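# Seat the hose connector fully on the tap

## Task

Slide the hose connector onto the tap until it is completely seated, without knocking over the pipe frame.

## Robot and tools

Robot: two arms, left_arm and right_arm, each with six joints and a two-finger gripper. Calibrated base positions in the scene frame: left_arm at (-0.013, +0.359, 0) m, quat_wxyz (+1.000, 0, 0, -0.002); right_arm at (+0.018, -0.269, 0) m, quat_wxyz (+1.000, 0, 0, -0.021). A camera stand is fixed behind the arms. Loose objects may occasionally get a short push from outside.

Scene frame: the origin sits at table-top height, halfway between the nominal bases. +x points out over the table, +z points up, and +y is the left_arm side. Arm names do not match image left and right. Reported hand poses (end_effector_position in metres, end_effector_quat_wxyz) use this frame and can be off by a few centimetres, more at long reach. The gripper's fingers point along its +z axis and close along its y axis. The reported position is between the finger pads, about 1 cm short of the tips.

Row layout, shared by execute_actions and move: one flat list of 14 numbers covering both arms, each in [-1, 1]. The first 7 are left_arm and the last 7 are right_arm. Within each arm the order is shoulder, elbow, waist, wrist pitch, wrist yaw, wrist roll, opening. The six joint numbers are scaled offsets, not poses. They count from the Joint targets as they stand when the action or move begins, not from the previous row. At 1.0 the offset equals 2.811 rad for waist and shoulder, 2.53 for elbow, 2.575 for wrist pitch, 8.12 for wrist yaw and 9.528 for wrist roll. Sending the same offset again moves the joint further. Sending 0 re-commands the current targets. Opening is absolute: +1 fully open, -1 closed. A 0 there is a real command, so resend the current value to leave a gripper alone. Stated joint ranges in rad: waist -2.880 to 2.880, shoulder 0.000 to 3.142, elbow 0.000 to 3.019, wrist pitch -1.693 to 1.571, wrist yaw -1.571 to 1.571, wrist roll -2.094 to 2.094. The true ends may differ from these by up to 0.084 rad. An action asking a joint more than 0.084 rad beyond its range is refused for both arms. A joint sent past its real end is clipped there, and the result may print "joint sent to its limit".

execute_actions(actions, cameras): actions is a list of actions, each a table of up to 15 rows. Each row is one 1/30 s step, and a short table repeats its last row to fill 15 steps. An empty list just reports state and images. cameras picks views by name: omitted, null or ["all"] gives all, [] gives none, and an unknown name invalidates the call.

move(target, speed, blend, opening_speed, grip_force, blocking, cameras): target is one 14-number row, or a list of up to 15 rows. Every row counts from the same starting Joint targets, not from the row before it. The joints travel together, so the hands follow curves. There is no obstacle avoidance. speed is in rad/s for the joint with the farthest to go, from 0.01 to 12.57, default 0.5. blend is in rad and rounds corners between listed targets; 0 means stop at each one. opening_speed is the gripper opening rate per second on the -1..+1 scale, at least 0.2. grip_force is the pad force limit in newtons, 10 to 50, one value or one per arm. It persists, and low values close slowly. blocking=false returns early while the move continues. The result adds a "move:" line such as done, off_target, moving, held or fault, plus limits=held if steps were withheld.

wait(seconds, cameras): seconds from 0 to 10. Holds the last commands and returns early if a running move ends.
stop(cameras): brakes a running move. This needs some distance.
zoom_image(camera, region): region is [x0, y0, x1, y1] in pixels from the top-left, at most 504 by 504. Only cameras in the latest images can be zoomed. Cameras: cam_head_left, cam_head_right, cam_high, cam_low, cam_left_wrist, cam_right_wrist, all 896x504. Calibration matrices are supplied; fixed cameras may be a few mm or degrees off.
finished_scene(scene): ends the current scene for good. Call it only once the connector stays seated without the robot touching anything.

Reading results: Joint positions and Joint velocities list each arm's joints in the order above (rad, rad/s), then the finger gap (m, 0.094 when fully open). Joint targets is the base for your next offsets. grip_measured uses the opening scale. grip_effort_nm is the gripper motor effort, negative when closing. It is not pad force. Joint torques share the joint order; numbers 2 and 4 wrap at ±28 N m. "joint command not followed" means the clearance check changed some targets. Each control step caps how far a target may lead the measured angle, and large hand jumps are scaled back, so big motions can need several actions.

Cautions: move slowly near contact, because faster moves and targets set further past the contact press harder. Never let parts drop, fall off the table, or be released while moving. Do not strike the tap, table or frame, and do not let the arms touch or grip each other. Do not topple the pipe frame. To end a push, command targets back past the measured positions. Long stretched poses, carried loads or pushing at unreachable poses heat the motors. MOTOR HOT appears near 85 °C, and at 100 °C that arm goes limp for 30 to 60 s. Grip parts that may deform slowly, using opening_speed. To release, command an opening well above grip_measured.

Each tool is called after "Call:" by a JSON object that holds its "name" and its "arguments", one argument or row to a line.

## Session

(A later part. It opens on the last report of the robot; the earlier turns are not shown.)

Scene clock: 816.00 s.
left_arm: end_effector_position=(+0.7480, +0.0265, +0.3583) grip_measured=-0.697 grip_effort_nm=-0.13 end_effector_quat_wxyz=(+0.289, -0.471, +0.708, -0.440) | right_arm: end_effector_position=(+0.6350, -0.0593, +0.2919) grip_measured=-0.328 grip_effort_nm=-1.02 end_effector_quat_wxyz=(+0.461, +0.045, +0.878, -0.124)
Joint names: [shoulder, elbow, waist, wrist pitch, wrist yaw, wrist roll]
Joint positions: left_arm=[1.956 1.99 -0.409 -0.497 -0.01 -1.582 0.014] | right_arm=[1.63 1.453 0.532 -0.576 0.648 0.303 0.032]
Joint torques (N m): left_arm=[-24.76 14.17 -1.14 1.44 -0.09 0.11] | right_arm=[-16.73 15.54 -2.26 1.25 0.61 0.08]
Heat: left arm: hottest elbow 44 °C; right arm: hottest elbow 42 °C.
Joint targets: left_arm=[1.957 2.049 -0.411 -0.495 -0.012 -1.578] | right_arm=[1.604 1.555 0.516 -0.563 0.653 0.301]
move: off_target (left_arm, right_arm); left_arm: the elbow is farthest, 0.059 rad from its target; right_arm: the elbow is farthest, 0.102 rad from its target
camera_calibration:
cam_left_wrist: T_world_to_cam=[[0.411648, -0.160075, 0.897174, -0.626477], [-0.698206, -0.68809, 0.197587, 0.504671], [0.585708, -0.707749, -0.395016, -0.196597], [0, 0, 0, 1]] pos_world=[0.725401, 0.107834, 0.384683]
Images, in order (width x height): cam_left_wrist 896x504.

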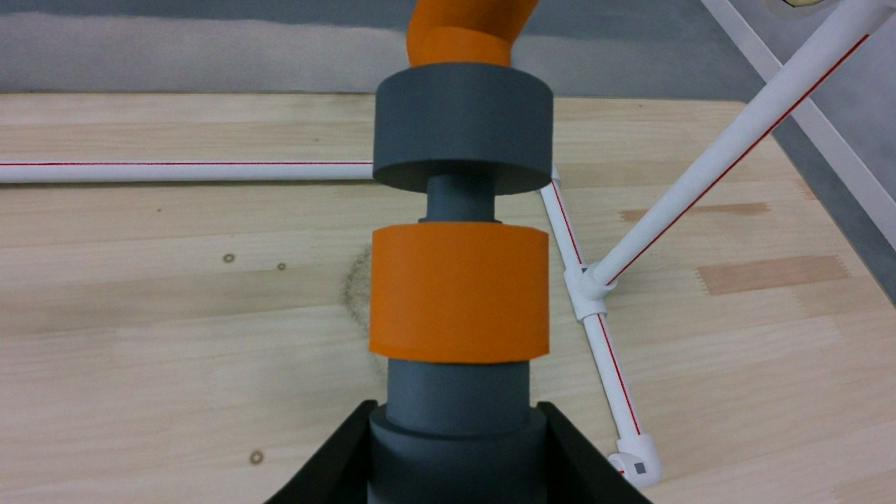

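Call:
{"name": "move", "arguments": {
  "target": [
    [0,0,0,0,0,0,-0.7,-0.0192,-0.106,0.0217,0.0284,0.0049,0,-0.6],
    [0,0,0,0,0,0,-0.7,-0.0761,-0.238,0.0537,0.0959,0.016,0,-0.6]
  ],
  "speed": 0.25,
  "blend": 0.05
}}

Call:
{"name": "zoom_image", "arguments": {
  "camera": "cam_high",
  "region": [450, 60, 570, 180]
}}

Scene clock: 837.77 s.
left_arm: end_effector_position=(+0.7480, +0.0265, +0.3583) grip_measured=-0.697 grip_effort_nm=-0.12 end_effector_quat_wxyz=(+0.289, -0.471, +0.708, -0.440) | right_arm: end_effector_position=(+0.5065, -0.0774, +0.2055) grip_measured=-0.328 grip_effort_nm=-1.02 end_effector_quat_wxyz=(+0.471, +0.012, +0.867, -0.160)
Joint names: [shoulder, elbow, waist, wrist pitch, wrist yaw, wrist roll]
Joint positions: left_arm=[1.956 1.99 -0.409 -0.497 -0.01 -1.582 0.014] | right_arm=[1.411 0.952 0.651 -0.33 0.779 0.303 0.032]
Joint torques (N m): left_arm=[-24.7 14.19 -1.03 1.4 -0.1 0.1] | right_arm=[-11.11 7.84 0.67 1.1 0.62 0.09]
Heat: left arm: hottest elbow 47 °C; right arm: hottest elbow 44 °C.
Joint targets: left_arm=[1.957 2.049 -0.411 -0.495 -0.012 -1.578] | right_arm=[1.390 0.953 0.667 -0.316 0.783 0.301]
move: off_target (left_arm); left_arm: the elbow is farthest, 0.059 rad from its target
camera_calibration:
cam_left_wrist: T_world_to_cam=[[0.411648, -0.160075, 0.897174, -0.626477], [-0.698206, -0.68809, 0.197587, 0.504671], [0.585708, -0.707749, -0.395016, -0.196597], [0, 0, 0, 1]] pos_world=[0.725401, 0.107834, 0.384683]
cam_right_wrist: T_world_to_cam=[[-0.155105, -0.954502, 0.254692, -0.0451031], [-0.849589, -0.00268083, -0.527439, 0.577052], [0.504125, -0.298192, -0.810518, -0.0239668], [0, 0, 0, 1]] pos_world=[0.495343, -0.0486508, 0.296422]

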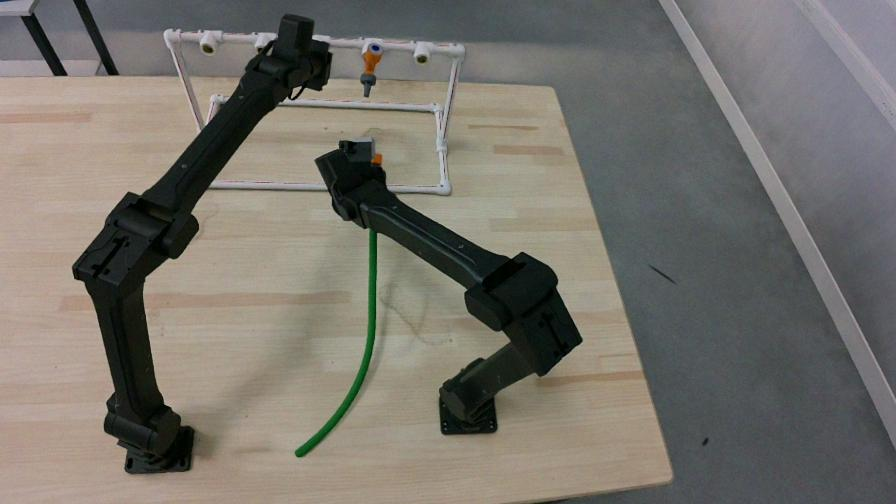

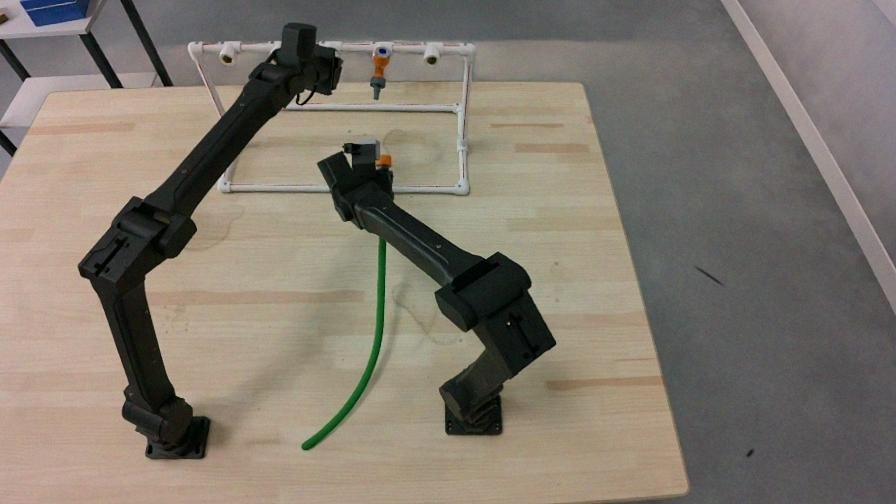

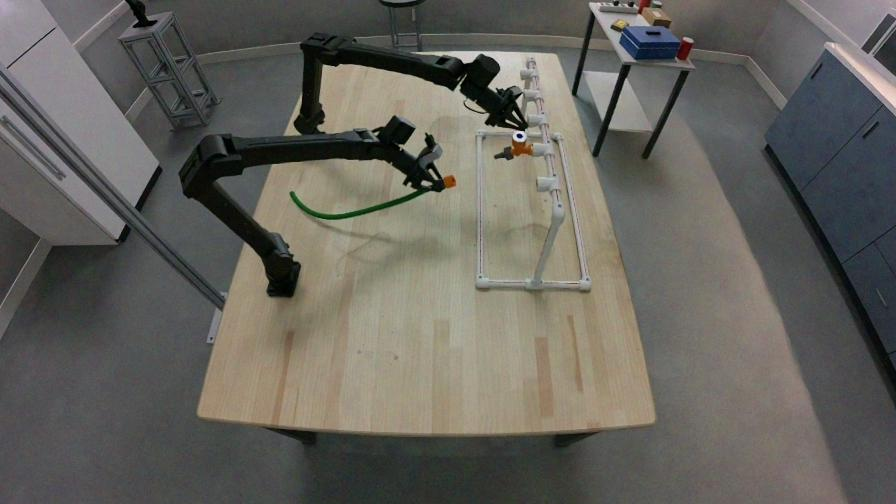

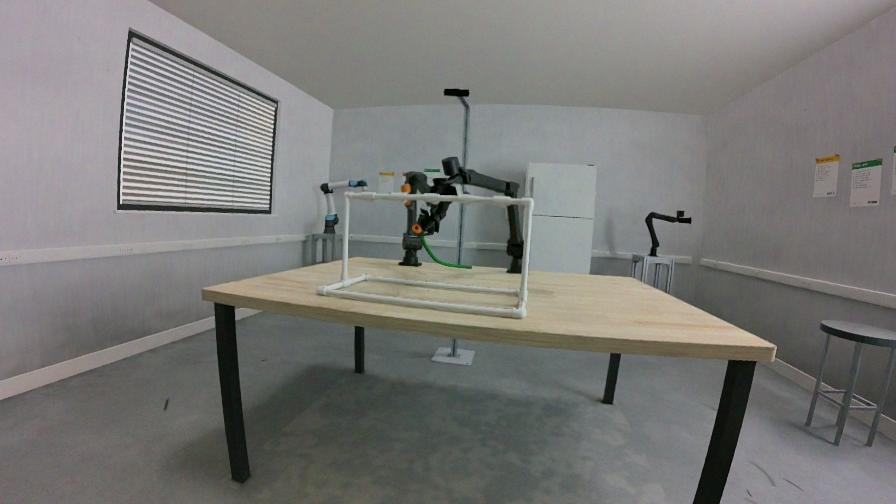

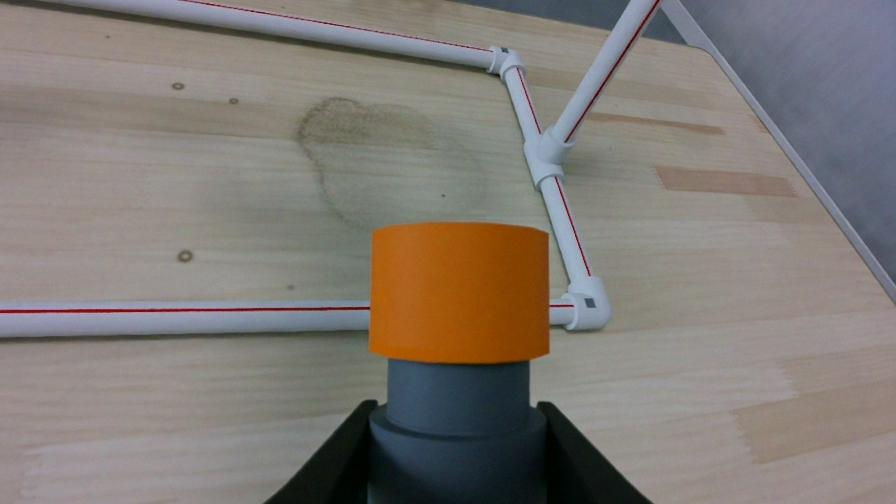

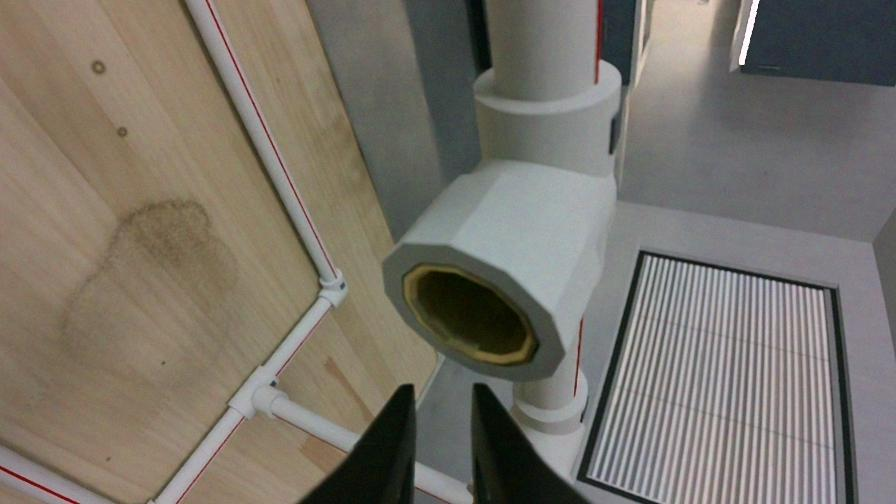

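Scaled by 4.200.

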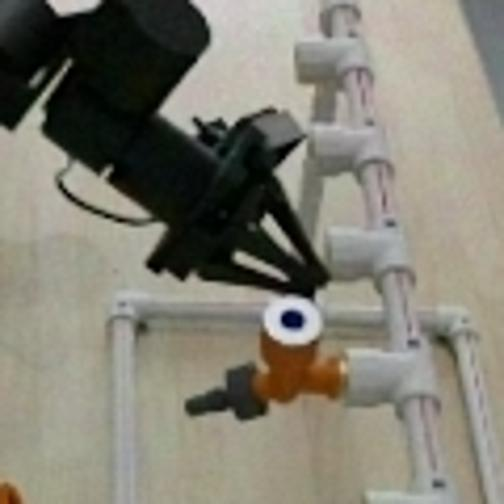

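Call:
{"name": "move", "arguments": {
  "target": [
    [0,0,0,0,0,0,1,0,0,0,0,0,0,-0.6],
    [0.0303,0.056,-0.002,-0.0242,0,0,1,0,0,0,0,0,0,-0.6]
  ],
  "speed": 0.15,
  "cameras": ["cam_right_wrist"]
}}

Scene clock: 848.37 s.
left_arm: end_effector_position=(+0.7686, +0.0176, +0.3543) grip_measured=+0.997 grip_effort_nm=0.15 end_effector_quat_wxyz=(+0.286, -0.473, +0.710, -0.436) | right_arm: end_effector_position=(+0.5065, -0.0774, +0.2055) grip_measured=-0.328 grip_effort_nm=-1.02 end_effector_quat_wxyz=(+0.471, +0.012, +0.867, -0.160)
Joint names: [shoulder, elbow, waist, wrist pitch, wrist yaw, wrist roll]
Joint positions: left_arm=[2.033 2.108 -0.409 -0.548 -0.011 -1.582 0.094] | right_arm=[1.411 0.952 0.651 -0.33 0.779 0.303 0.032]
Joint torques (N m): left_arm=[-24.76 16.01 -1.61 1.02 -0.09 0.1] | right_arm=[-11.11 7.84 0.62 1.2 0.63 0.09]
Heat: left arm: hottest elbow 47 °C; right arm: hottest elbow 44 °C.
Joint targets: left_arm=[2.042 2.190 -0.416 -0.557 -0.013 -1.578] | right_arm=[1.390 0.953 0.667 -0.316 0.783 0.301]
move: off_target (left_arm); left_arm: the elbow is farthest, 0.083 rad from its target
camera_calibration:
cam_right_wrist: T_world_to_cam=[[-0.155105, -0.954502, 0.254692, -0.0451031], [-0.849589, -0.00268083, -0.527439, 0.577052], [0.504125, -0.298192, -0.810518, -0.0239668], [0, 0, 0, 1]] pos_world=[0.495343, -0.0486508, 0.296422]
Images, in order (width x height): cam_right_wrist 896x504.

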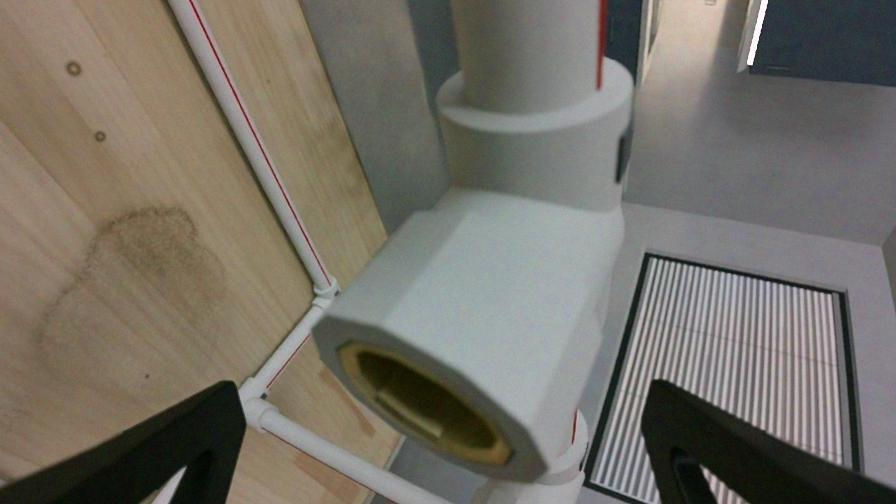

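Call:
{"name": "move", "arguments": {
  "target": [
    [0.0,0.0,-0.010,0,0,0,1,0,0,0,0,0,0,-0.6],
    [0.0202,0.034,-0.010,-0.0162,0,0,1,0,0,0,0,0,0,-0.6]
  ],
  "speed": 0.12,
  "cameras": ["cam_right_wrist"]
}}

Scene clock: 853.67 s.
left_arm: end_effector_position=(+0.7740, -0.0069, +0.3476) grip_measured=+0.997 grip_effort_nm=0.15 end_effector_quat_wxyz=(+0.278, -0.467, +0.719, -0.434) | right_arm: end_effector_position=(+0.5065, -0.0774, +0.2055) grip_measured=-0.328 grip_effort_nm=-1.02 end_effector_quat_wxyz=(+0.471, +0.012, +0.867, -0.160)
Joint names: [shoulder, elbow, waist, wrist pitch, wrist yaw, wrist roll]
Joint positions: left_arm=[2.092 2.194 -0.432 -0.59 -0.011 -1.582 0.094] | right_arm=[1.411 0.952 0.651 -0.33 0.779 0.303 0.032]
Joint torques (N m): left_arm=[-26.05 15.94 -1.85 1.06 -0.09 0.09] | right_arm=[-11.05 7.84 0.62 1.17 0.62 0.09]
Heat: left arm: hottest elbow 48 °C; right arm: hottest elbow 44 °C.
Joint targets: left_arm=[2.099 2.276 -0.444 -0.599 -0.012 -1.578] | right_arm=[1.390 0.953 0.667 -0.316 0.783 0.301]
move: off_target (left_arm); left_arm: the elbow is farthest, 0.082 rad from its target
camera_calibration:
cam_right_wrist: T_world_to_cam=[[-0.155105, -0.954502, 0.254692, -0.0451031], [-0.849589, -0.00268083, -0.527439, 0.577052], [0.504125, -0.298192, -0.810518, -0.0239668], [0, 0, 0, 1]] pos_world=[0.495343, -0.0486508, 0.296422]
Images, in order (width x height): cam_right_wrist 896x504.

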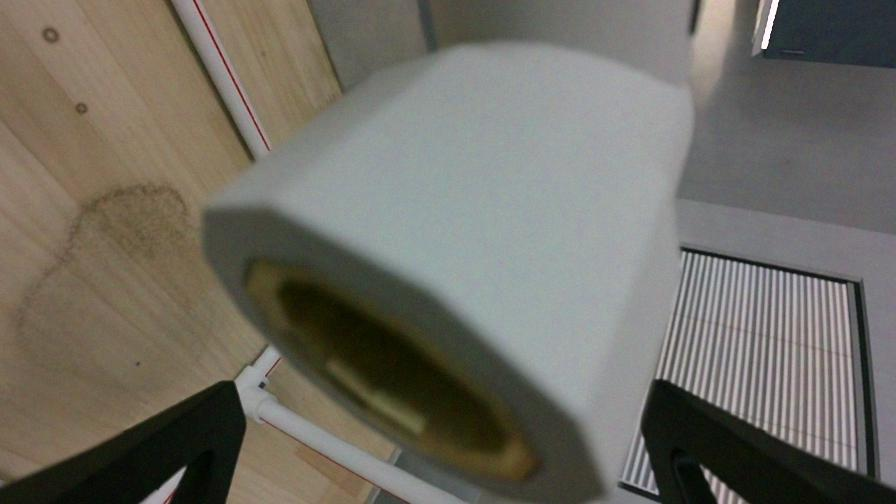

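Call:
{"name": "move", "arguments": {
  "target": [
    [-0.004,0.014,-0.012,-0.012,0,0,1,0,0,0,0,0,0,-0.6]
  ],
  "speed": 0.12,
  "cameras": ["cam_right_wrist","cam_high"]
}}

Call:
{"name": "zoom_image", "arguments": {
  "camera": "cam_high",
  "region": [460, 70, 580, 190]
}}

Scene clock: 858.10 s.
left_arm: end_effector_position=(+0.7594, -0.0350, +0.3642) grip_measured=+0.997 grip_effort_nm=0.15 end_effector_quat_wxyz=(+0.272, -0.452, +0.725, -0.442) | right_arm: end_effector_position=(+0.5065, -0.0774, +0.2055) grip_measured=-0.328 grip_effort_nm=-1.02 end_effector_quat_wxyz=(+0.471, +0.012, +0.867, -0.160)
Joint names: [shoulder, elbow, waist, wrist pitch, wrist yaw, wrist roll]
Joint positions: left_arm=[2.092 2.233 -0.469 -0.621 -0.011 -1.582 0.094] | right_arm=[1.411 0.952 0.651 -0.33 0.779 0.303 0.032]
Joint torques (N m): left_arm=[-27.11 15.75 -1.79 1.02 -0.08 0.1] | right_arm=[-11.11 7.86 0.62 1.18 0.63 0.09]
Heat: left arm: hottest elbow 48 °C; right arm: hottest elbow 44 °C.
Joint targets: left_arm=[2.087 2.312 -0.478 -0.629 -0.013 -1.578] | right_arm=[1.390 0.953 0.667 -0.316 0.783 0.301]
move: off_target (left_arm); left_arm: the elbow is farthest, 0.079 rad from its target
camera_calibration:
cam_right_wrist: T_world_to_cam=[[-0.155105, -0.954502, 0.254692, -0.0451031], [-0.849589, -0.00268083, -0.527439, 0.577052], [0.504125, -0.298192, -0.810518, -0.0239668], [0, 0, 0, 1]] pos_world=[0.495343, -0.0486508, 0.296422]
Images, in order (width x height): cam_high 896x504, cam_right_wrist 896x504.

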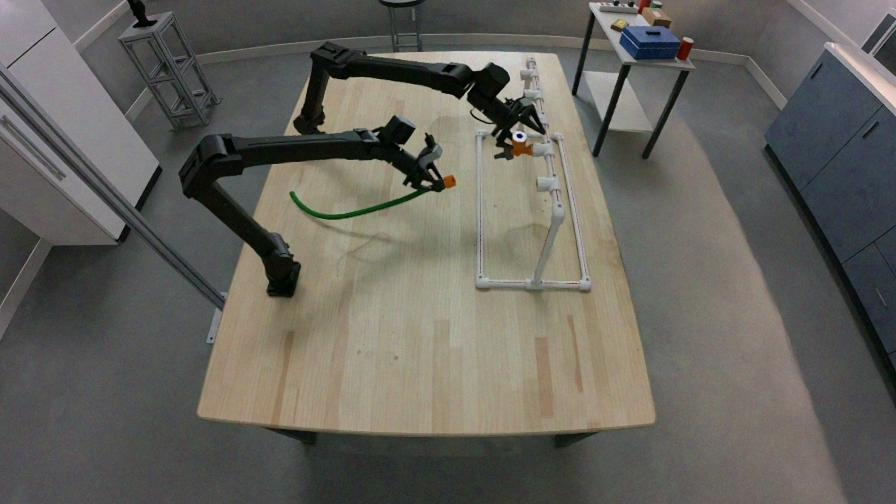

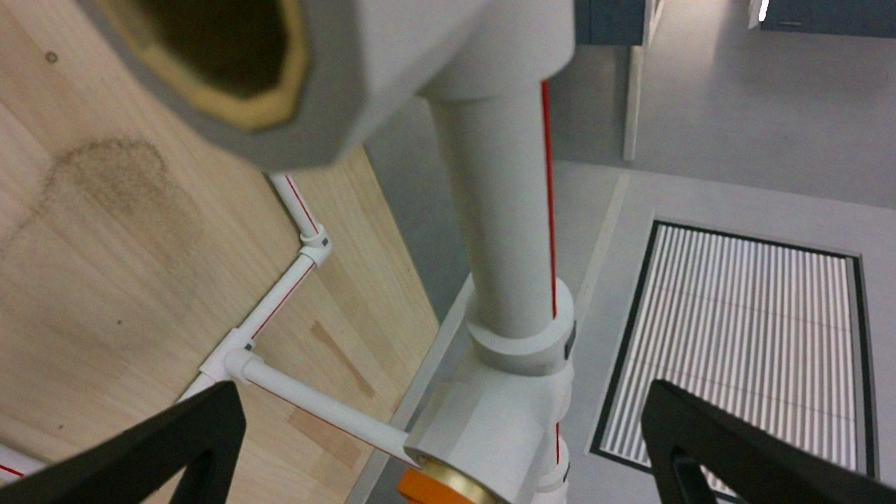

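Scaled by 4.200.

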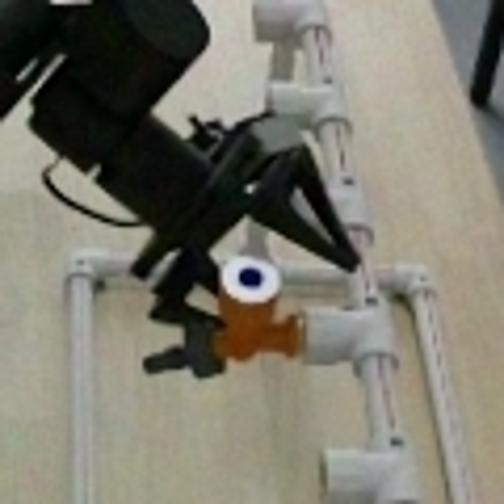

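Call:
{"name": "move", "arguments": {
  "target": [
    [0.0228,0.036,0.010,-0.0117,0,0,1,0,0,0,0,0,0,-0.6]
  ],
  "speed": 0.12,
  "cameras": ["cam_right_wrist"]
}}

Scene clock: 862.73 s.
left_arm: end_effector_position=(+0.7729, -0.0399, +0.3645) grip_measured=+0.997 grip_effort_nm=0.14 end_effector_quat_wxyz=(+0.274, -0.452, +0.724, -0.443) | right_arm: end_effector_position=(+0.5065, -0.0774, +0.2055) grip_measured=-0.328 grip_effort_nm=-1.02 end_effector_quat_wxyz=(+0.471, +0.012, +0.867, -0.160)
Joint names: [shoulder, elbow, waist, wrist pitch, wrist yaw, wrist roll]
Joint positions: left_arm=[2.147 2.323 -0.467 -0.651 -0.012 -1.582 0.094] | right_arm=[1.411 0.952 0.651 -0.33 0.779 0.303 0.032]
Joint torques (N m): left_arm=[-26.93 15.75 0.26 1.09 -0.04 0.1] | right_arm=[-11.11 7.84 0.67 1.18 0.63 0.09]
Heat: left arm: hottest elbow 48 °C; right arm: hottest elbow 44 °C.
Joint targets: left_arm=[2.152 2.403 -0.450 -0.660 -0.013 -1.578] | right_arm=[1.390 0.953 0.667 -0.316 0.783 0.301]
move: off_target (left_arm); left_arm: the elbow is farthest, 0.080 rad from its target
camera_calibration:
cam_right_wrist: T_world_to_cam=[[-0.155105, -0.954502, 0.254692, -0.0451031], [-0.849589, -0.00268083, -0.527439, 0.577052], [0.504125, -0.298192, -0.810518, -0.0239668], [0, 0, 0, 1]] pos_world=[0.495343, -0.0486508, 0.296422]
Images, in order (width x height): cam_right_wrist 896x504.

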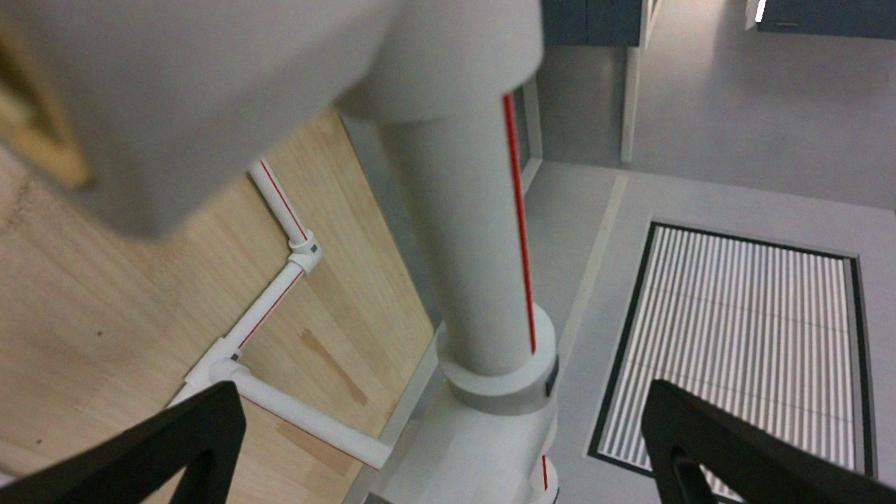

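Call:
{"name": "move", "arguments": {
  "target": [
    [0.011,0.014,0.012,-0.004,0,0,1,0,0,0,0,0,0,-0.6]
  ],
  "speed": 0.12,
  "cameras": ["cam_right_wrist"]
}}

Scene clock: 865.40 s.
left_arm: end_effector_position=(+0.7957, -0.0096, +0.3561) grip_measured=+0.997 grip_effort_nm=0.15 end_effector_quat_wxyz=(+0.282, -0.468, +0.716, -0.435) | right_arm: end_effector_position=(+0.5065, -0.0774, +0.2055) grip_measured=-0.328 grip_effort_nm=-1.02 end_effector_quat_wxyz=(+0.471, +0.012, +0.867, -0.160)
Joint names: [shoulder, elbow, waist, wrist pitch, wrist yaw, wrist roll]
Joint positions: left_arm=[2.177 2.357 -0.425 -0.662 -0.012 -1.582 0.094] | right_arm=[1.411 0.952 0.651 -0.33 0.779 0.303 0.032]
Joint torques (N m): left_arm=[-27.11 15.88 -0.85 1.09 -0.04 0.09] | right_arm=[-11.11 7.83 0.62 1.2 0.62 0.09]
Heat: left arm: hottest elbow 48 °C; right arm: hottest elbow 44 °C.
Joint targets: left_arm=[2.183 2.438 -0.416 -0.670 -0.013 -1.578] | right_arm=[1.390 0.953 0.667 -0.316 0.783 0.301]
move: off_target (left_arm); left_arm: the elbow is farthest, 0.082 rad from its target
camera_calibration:
cam_right_wrist: T_world_to_cam=[[-0.155105, -0.954502, 0.254692, -0.0451031], [-0.849589, -0.00268083, -0.527439, 0.577052], [0.504125, -0.298192, -0.810518, -0.0239668], [0, 0, 0, 1]] pos_world=[0.495343, -0.0486508, 0.296422]
Images, in order (width x height): cam_right_wrist 896x504.

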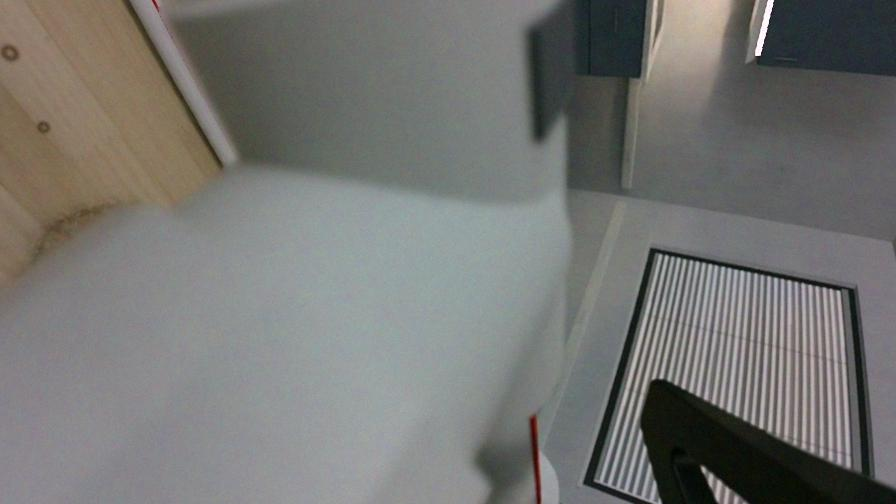

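Call:
{"name": "move", "arguments": {
  "target": [
    [0,0,-0.0135,0,0,0,1,0,0,0,0,0,0,-0.6]
  ],
  "speed": 0.12,
  "cameras": ["cam_right_wrist"]
}}

Scene clock: 868.60 s.
left_arm: end_effector_position=(+0.7898, -0.0222, +0.3561) grip_measured=+0.997 grip_effort_nm=0.15 end_effector_quat_wxyz=(+0.278, -0.463, +0.719, -0.437) | right_arm: end_effector_position=(+0.5065, -0.0774, +0.2055) grip_measured=-0.328 grip_effort_nm=-1.02 end_effector_quat_wxyz=(+0.471, +0.012, +0.867, -0.160)
Joint names: [shoulder, elbow, waist, wrist pitch, wrist yaw, wrist roll]
Joint positions: left_arm=[2.177 2.357 -0.44 -0.662 -0.012 -1.582 0.094] | right_arm=[1.411 0.952 0.651 -0.33 0.779 0.303 0.032]
Joint torques (N m): left_arm=[-27.28 15.87 -1.9 1.09 -0.04 0.09] | right_arm=[-11.11 7.86 0.62 1.2 0.62 0.09]
Heat: left arm: hottest elbow 48 °C; right arm: hottest elbow 44 °C.
Joint targets: left_arm=[2.183 2.438 -0.454 -0.670 -0.013 -1.578] | right_arm=[1.390 0.953 0.667 -0.316 0.783 0.301]
move: off_target (left_arm); left_arm: the elbow is farthest, 0.081 rad from its target
camera_calibration:
cam_right_wrist: T_world_to_cam=[[-0.155105, -0.954502, 0.254692, -0.0451031], [-0.849589, -0.00268083, -0.527439, 0.577052], [0.504125, -0.298192, -0.810518, -0.0239668], [0, 0, 0, 1]] pos_world=[0.495343, -0.0486508, 0.296422]
Images, in order (width x height): cam_right_wrist 896x504.

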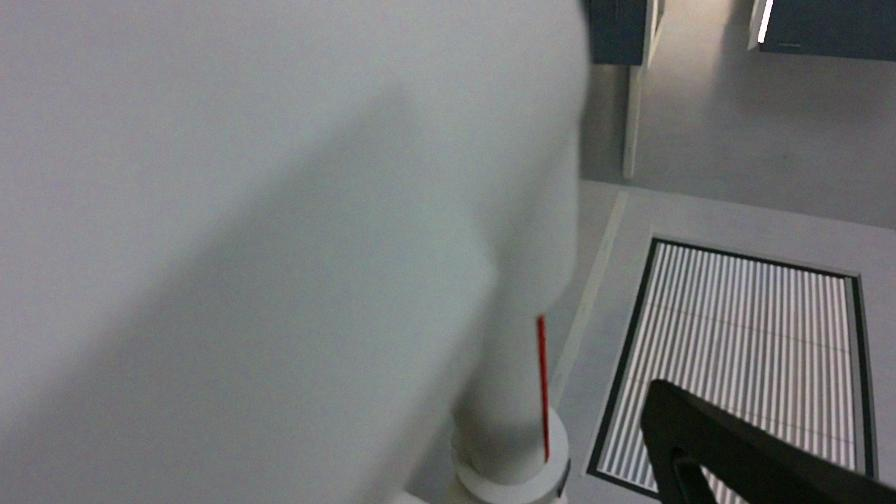

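Call:
{"name": "move", "arguments": {
  "target": [
    [0.018,0.023,-0.002,-0.005,0,0,1,0,0,0,0,0,0,-0.6]
  ],
  "speed": 0.1,
  "cameras": ["cam_right_wrist","cam_high"]
}}

Call:
{"name": "zoom_image", "arguments": {
  "camera": "cam_high",
  "region": [460, 70, 580, 190]
}}

Scene clock: 872.73 s.
left_arm: end_effector_position=(+0.7983, -0.0280, +0.3583) grip_measured=+0.997 grip_effort_nm=0.15 end_effector_quat_wxyz=(+0.282, -0.460, +0.716, -0.442) | right_arm: end_effector_position=(+0.5065, -0.0774, +0.2055) grip_measured=-0.328 grip_effort_nm=-1.02 end_effector_quat_wxyz=(+0.471, +0.012, +0.867, -0.160)
Joint names: [shoulder, elbow, waist, wrist pitch, wrist yaw, wrist roll]
Joint positions: left_arm=[2.216 2.422 -0.442 -0.673 -0.013 -1.581 0.094] | right_arm=[1.411 0.952 0.651 -0.33 0.779 0.303 0.032]
Joint torques (N m): left_arm=[-26.64 15.31 -2.2 1.05 0.01 0.09] | right_arm=[-11.11 7.86 0.62 1.2 0.63 0.09]
Heat: left arm: hottest elbow 48 °C; right arm: hottest elbow 44 °C.
Joint targets: left_arm=[2.233 2.496 -0.460 -0.683 -0.013 -1.578] | right_arm=[1.390 0.953 0.667 -0.316 0.783 0.301]
move: off_target (left_arm); left_arm: the elbow is farthest, 0.075 rad from its target
camera_calibration:
cam_right_wrist: T_world_to_cam=[[-0.155105, -0.954502, 0.254692, -0.0451031], [-0.849589, -0.00268083, -0.527439, 0.577052], [0.504125, -0.298192, -0.810518, -0.0239668], [0, 0, 0, 1]] pos_world=[0.495343, -0.0486508, 0.296422]
Images, in order (width x height): cam_high 896x504, cam_right_wrist 896x504.

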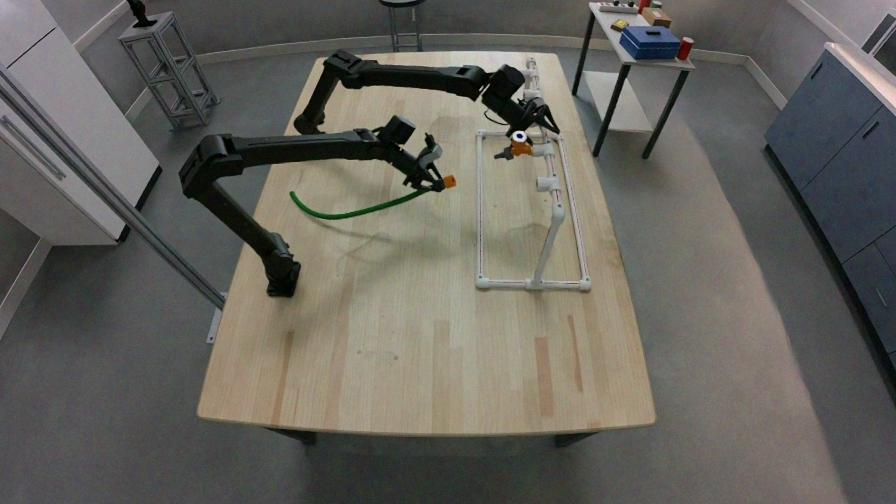

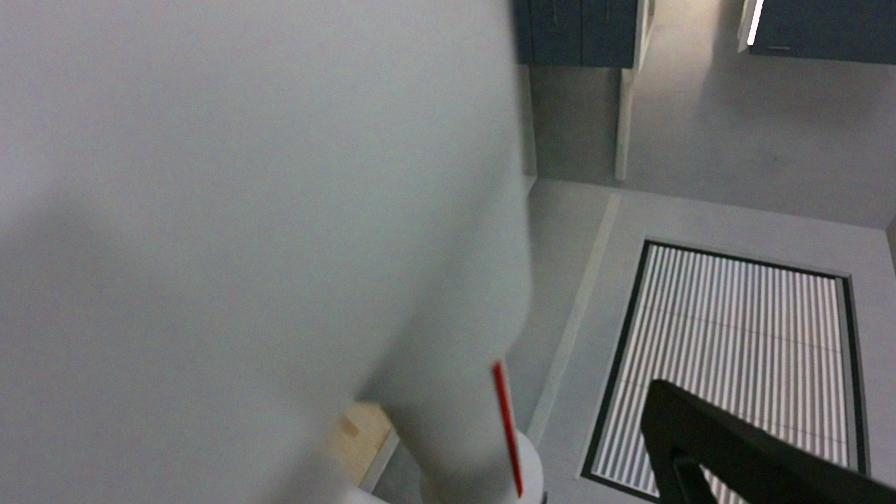

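Scaled by 4.200.

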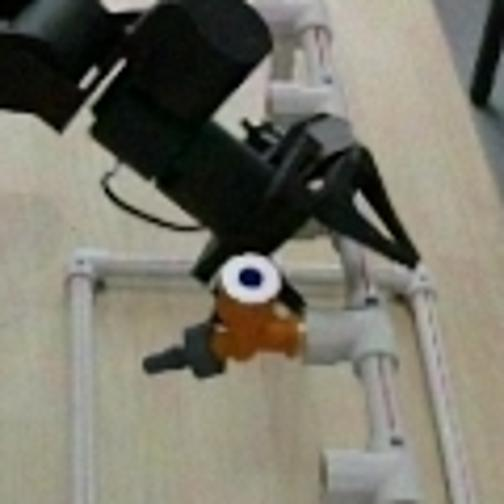

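Call:
{"name": "move", "arguments": {
  "target": [
    [0,0,0.003,0,0,0,-0.8,0,0,0,0,0,0,-0.6]
  ],
  "speed": 0.1,
  "opening_speed": 0.6,
  "cameras": ["cam_right_wrist","cam_head_left"]
}}

Scene clock: 878.80 s.
left_arm: end_effector_position=(+0.7990, -0.0283, +0.3623) grip_measured=-0.545 grip_effort_nm=-1.01 end_effector_quat_wxyz=(+0.275, -0.472, +0.707, -0.450) | right_arm: end_effector_position=(+0.5065, -0.0774, +0.2055) grip_measured=-0.328 grip_effort_nm=-1.02 end_effector_quat_wxyz=(+0.471, +0.012, +0.867, -0.160)
Joint names: [shoulder, elbow, waist, wrist pitch, wrist yaw, wrist roll]
Joint positions: left_arm=[2.218 2.431 -0.442 -0.673 -0.013 -1.617 0.021] | right_arm=[1.411 0.952 0.651 -0.33 0.779 0.303 0.032]
Joint torques (N m): left_arm=[-26.81 14.63 -1.44 1.02 0 0.5] | right_arm=[-11.11 7.86 0.62 1.18 0.63 0.09]
Heat: left arm: hottest elbow 49 °C; right arm: hottest elbow 43 °C.
Joint targets: left_arm=[2.233 2.497 -0.451 -0.683 -0.013 -1.578] | right_arm=[1.390 0.953 0.667 -0.316 0.783 0.301]
move: off_target (left_arm); left_arm: the elbow is farthest, 0.065 rad from its target
camera_calibration:
cam_right_wrist: T_world_to_cam=[[-0.155105, -0.954502, 0.254692, -0.0451031], [-0.849589, -0.00268083, -0.527439, 0.577052], [0.504125, -0.298192, -0.810518, -0.0239668], [0, 0, 0, 1]] pos_world=[0.495343, -0.0486508, 0.296422]
Images, in order (width x height): cam_head_left 896x504, cam_right_wrist 896x504.

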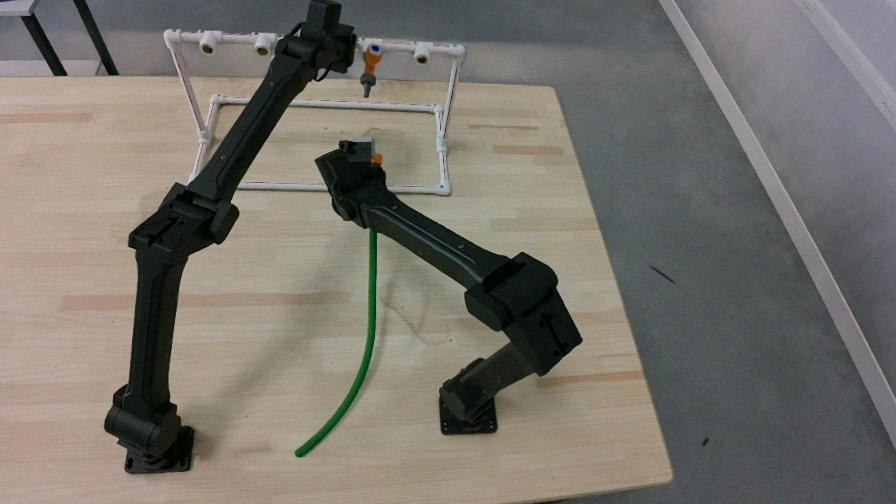

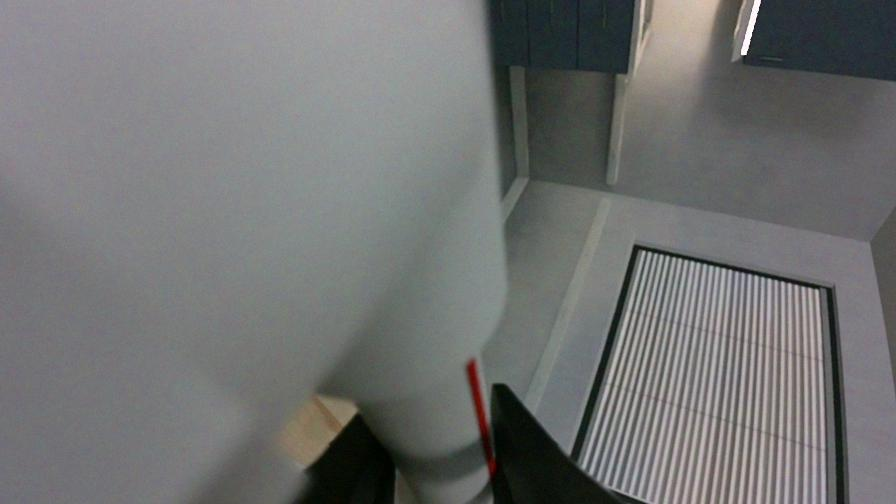

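Call:
{"name": "move", "arguments": {
  "target": [
    [0,0,0,0,0,0,-0.8,-0.0747,-0.083,0,0,0,0,-0.6],
    [-0.0224,0.0308,-0.0128,-0.1748,0,0,-0.8,-0.0747,-0.083,0,0,0,0,-0.6]
  ],
  "speed": [0.3,0.1]
}}

Scene clock: 891.00 s.
left_arm: end_effector_position=(+0.7337, -0.0158, +0.3602) grip_measured=-0.564 grip_effort_nm=-1.02 end_effector_quat_wxyz=(+0.200, -0.511, +0.762, -0.344) | right_arm: end_effector_position=(+0.4406, -0.1235, +0.2018) grip_measured=-0.328 grip_effort_nm=-1.02 end_effector_quat_wxyz=(+0.474, +0.014, +0.866, -0.158)
Joint names: [shoulder, elbow, waist, wrist pitch, wrist yaw, wrist roll]
Joint positions: left_arm=[2.183 2.527 -0.462 -1.096 -0.009 -1.645 0.02] | right_arm=[1.194 0.743 0.651 -0.328 0.779 0.303 0.032]
Joint torques (N m): left_arm=[-28.4 12.72 -2.84 -0.17 -0.18 0.77] | right_arm=[-6.48 7.83 0.62 1.11 0.6 0.09]
Heat: left arm: hottest elbow 50 °C; right arm: hottest elbow 43 °C.
Joint targets: left_arm=[2.170 2.574 -0.487 -1.133 -0.013 -1.578] | right_arm=[1.180 0.743 0.667 -0.316 0.783 0.301]
move: off_target (left_arm); left_arm: the wrist roll is farthest, 0.067 rad from its target
camera_calibration:
cam_left_wrist: T_world_to_cam=[[0.641093, -0.232281, 0.731468, -0.738888], [-0.634569, -0.696493, 0.334993, 0.368826], [0.43165, -0.678928, -0.593915, -0.0323059], [0, 0, 0, 1]] pos_world=[0.721686, 0.0633216, 0.397732]
cam_right_wrist: T_world_to_cam=[[-0.157357, -0.955725, 0.248653, -0.0962471], [-0.84549, 0.000277606, -0.533991, 0.518844], [0.51028, -0.294261, -0.8081, -0.0102372], [0, 0, 0, 1]] pos_world=[0.428756, -0.0951422, 0.292718]

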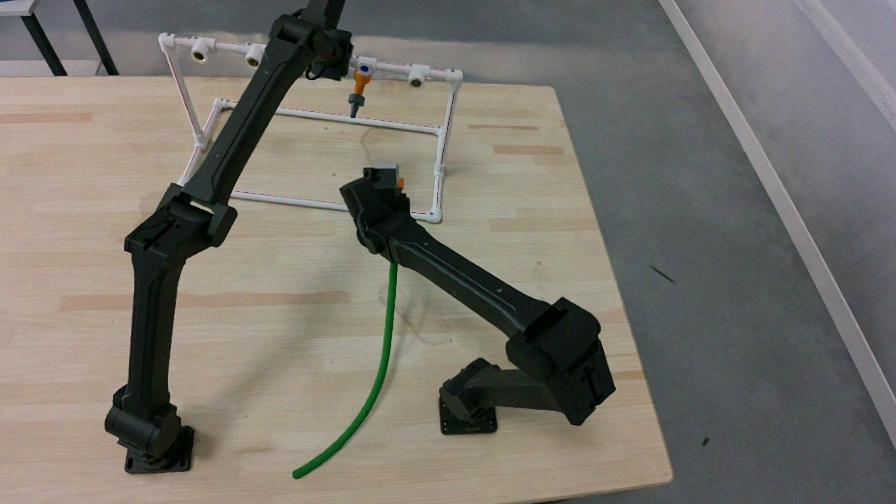

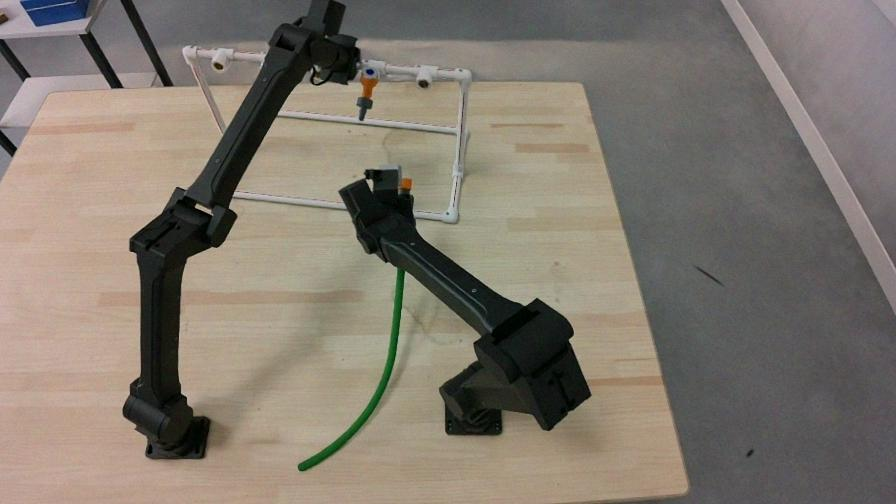

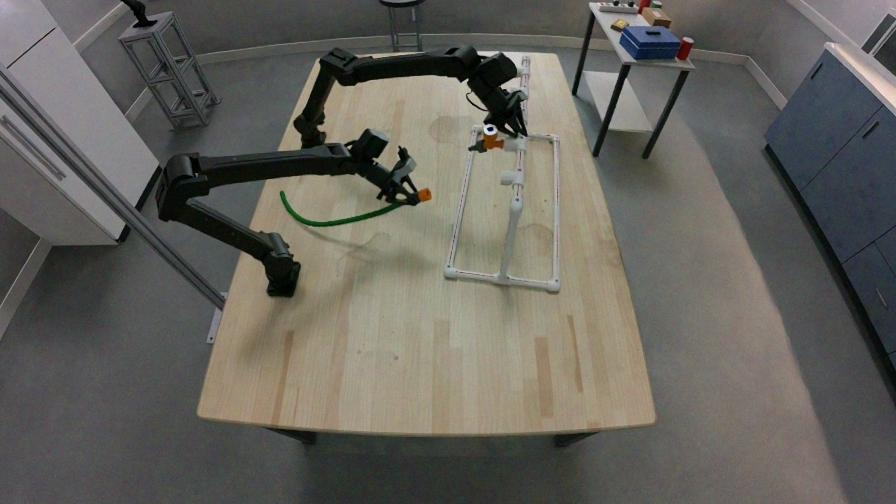

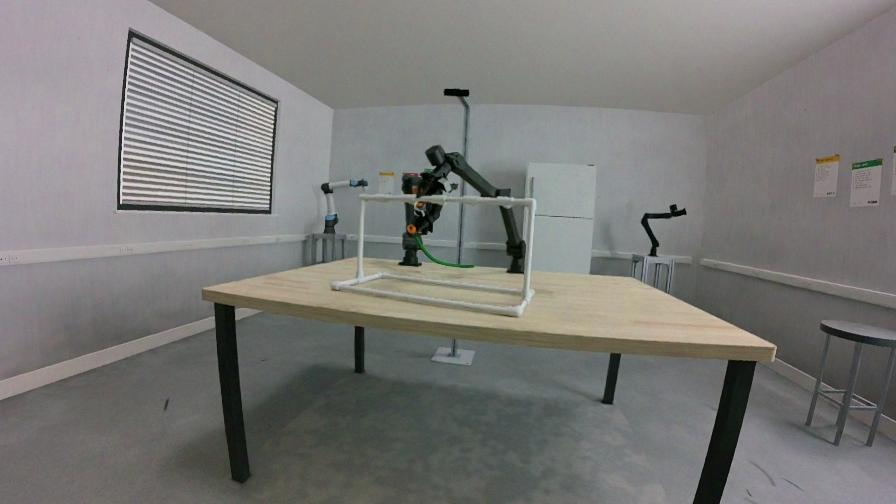

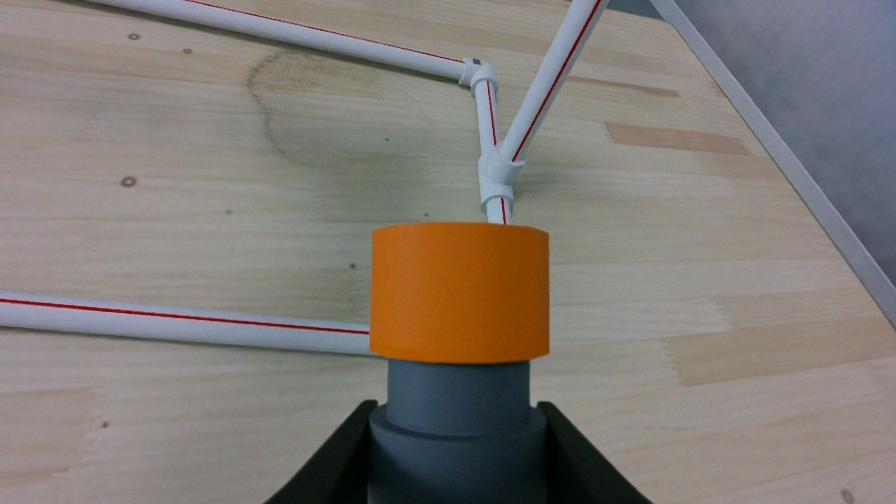

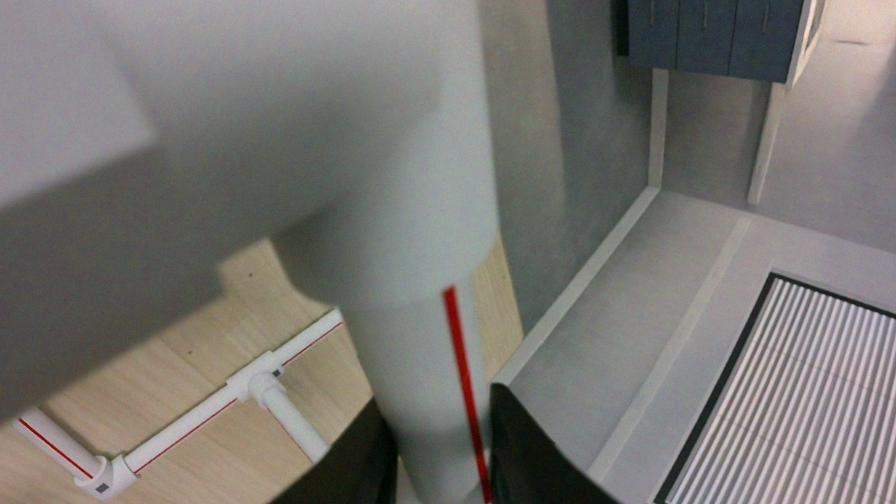

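Call:
{"name": "zoom_image", "arguments": {
  "camera": "cam_head_left",
  "region": [300, 30, 480, 130]
}}

Call:
{"name": "zoom_image", "arguments": {
  "camera": "cam_head_right",
  "region": [300, 30, 480, 130]
}}

Call:
{"name": "zoom_image", "arguments": {
  "camera": "cam_high",
  "region": [380, 90, 560, 230]
}}

Scaled by 2.800.

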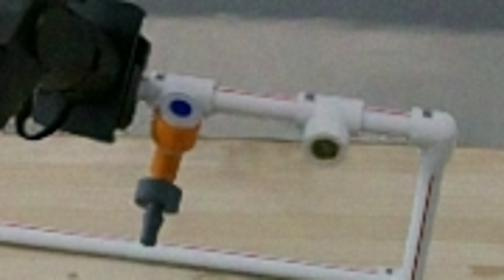

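Scaled by 2.800.

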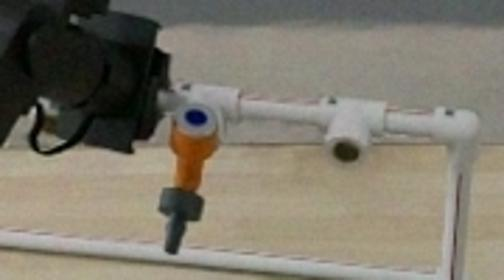

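Scaled by 2.800.

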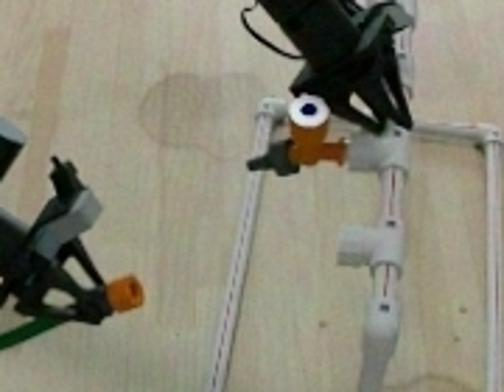

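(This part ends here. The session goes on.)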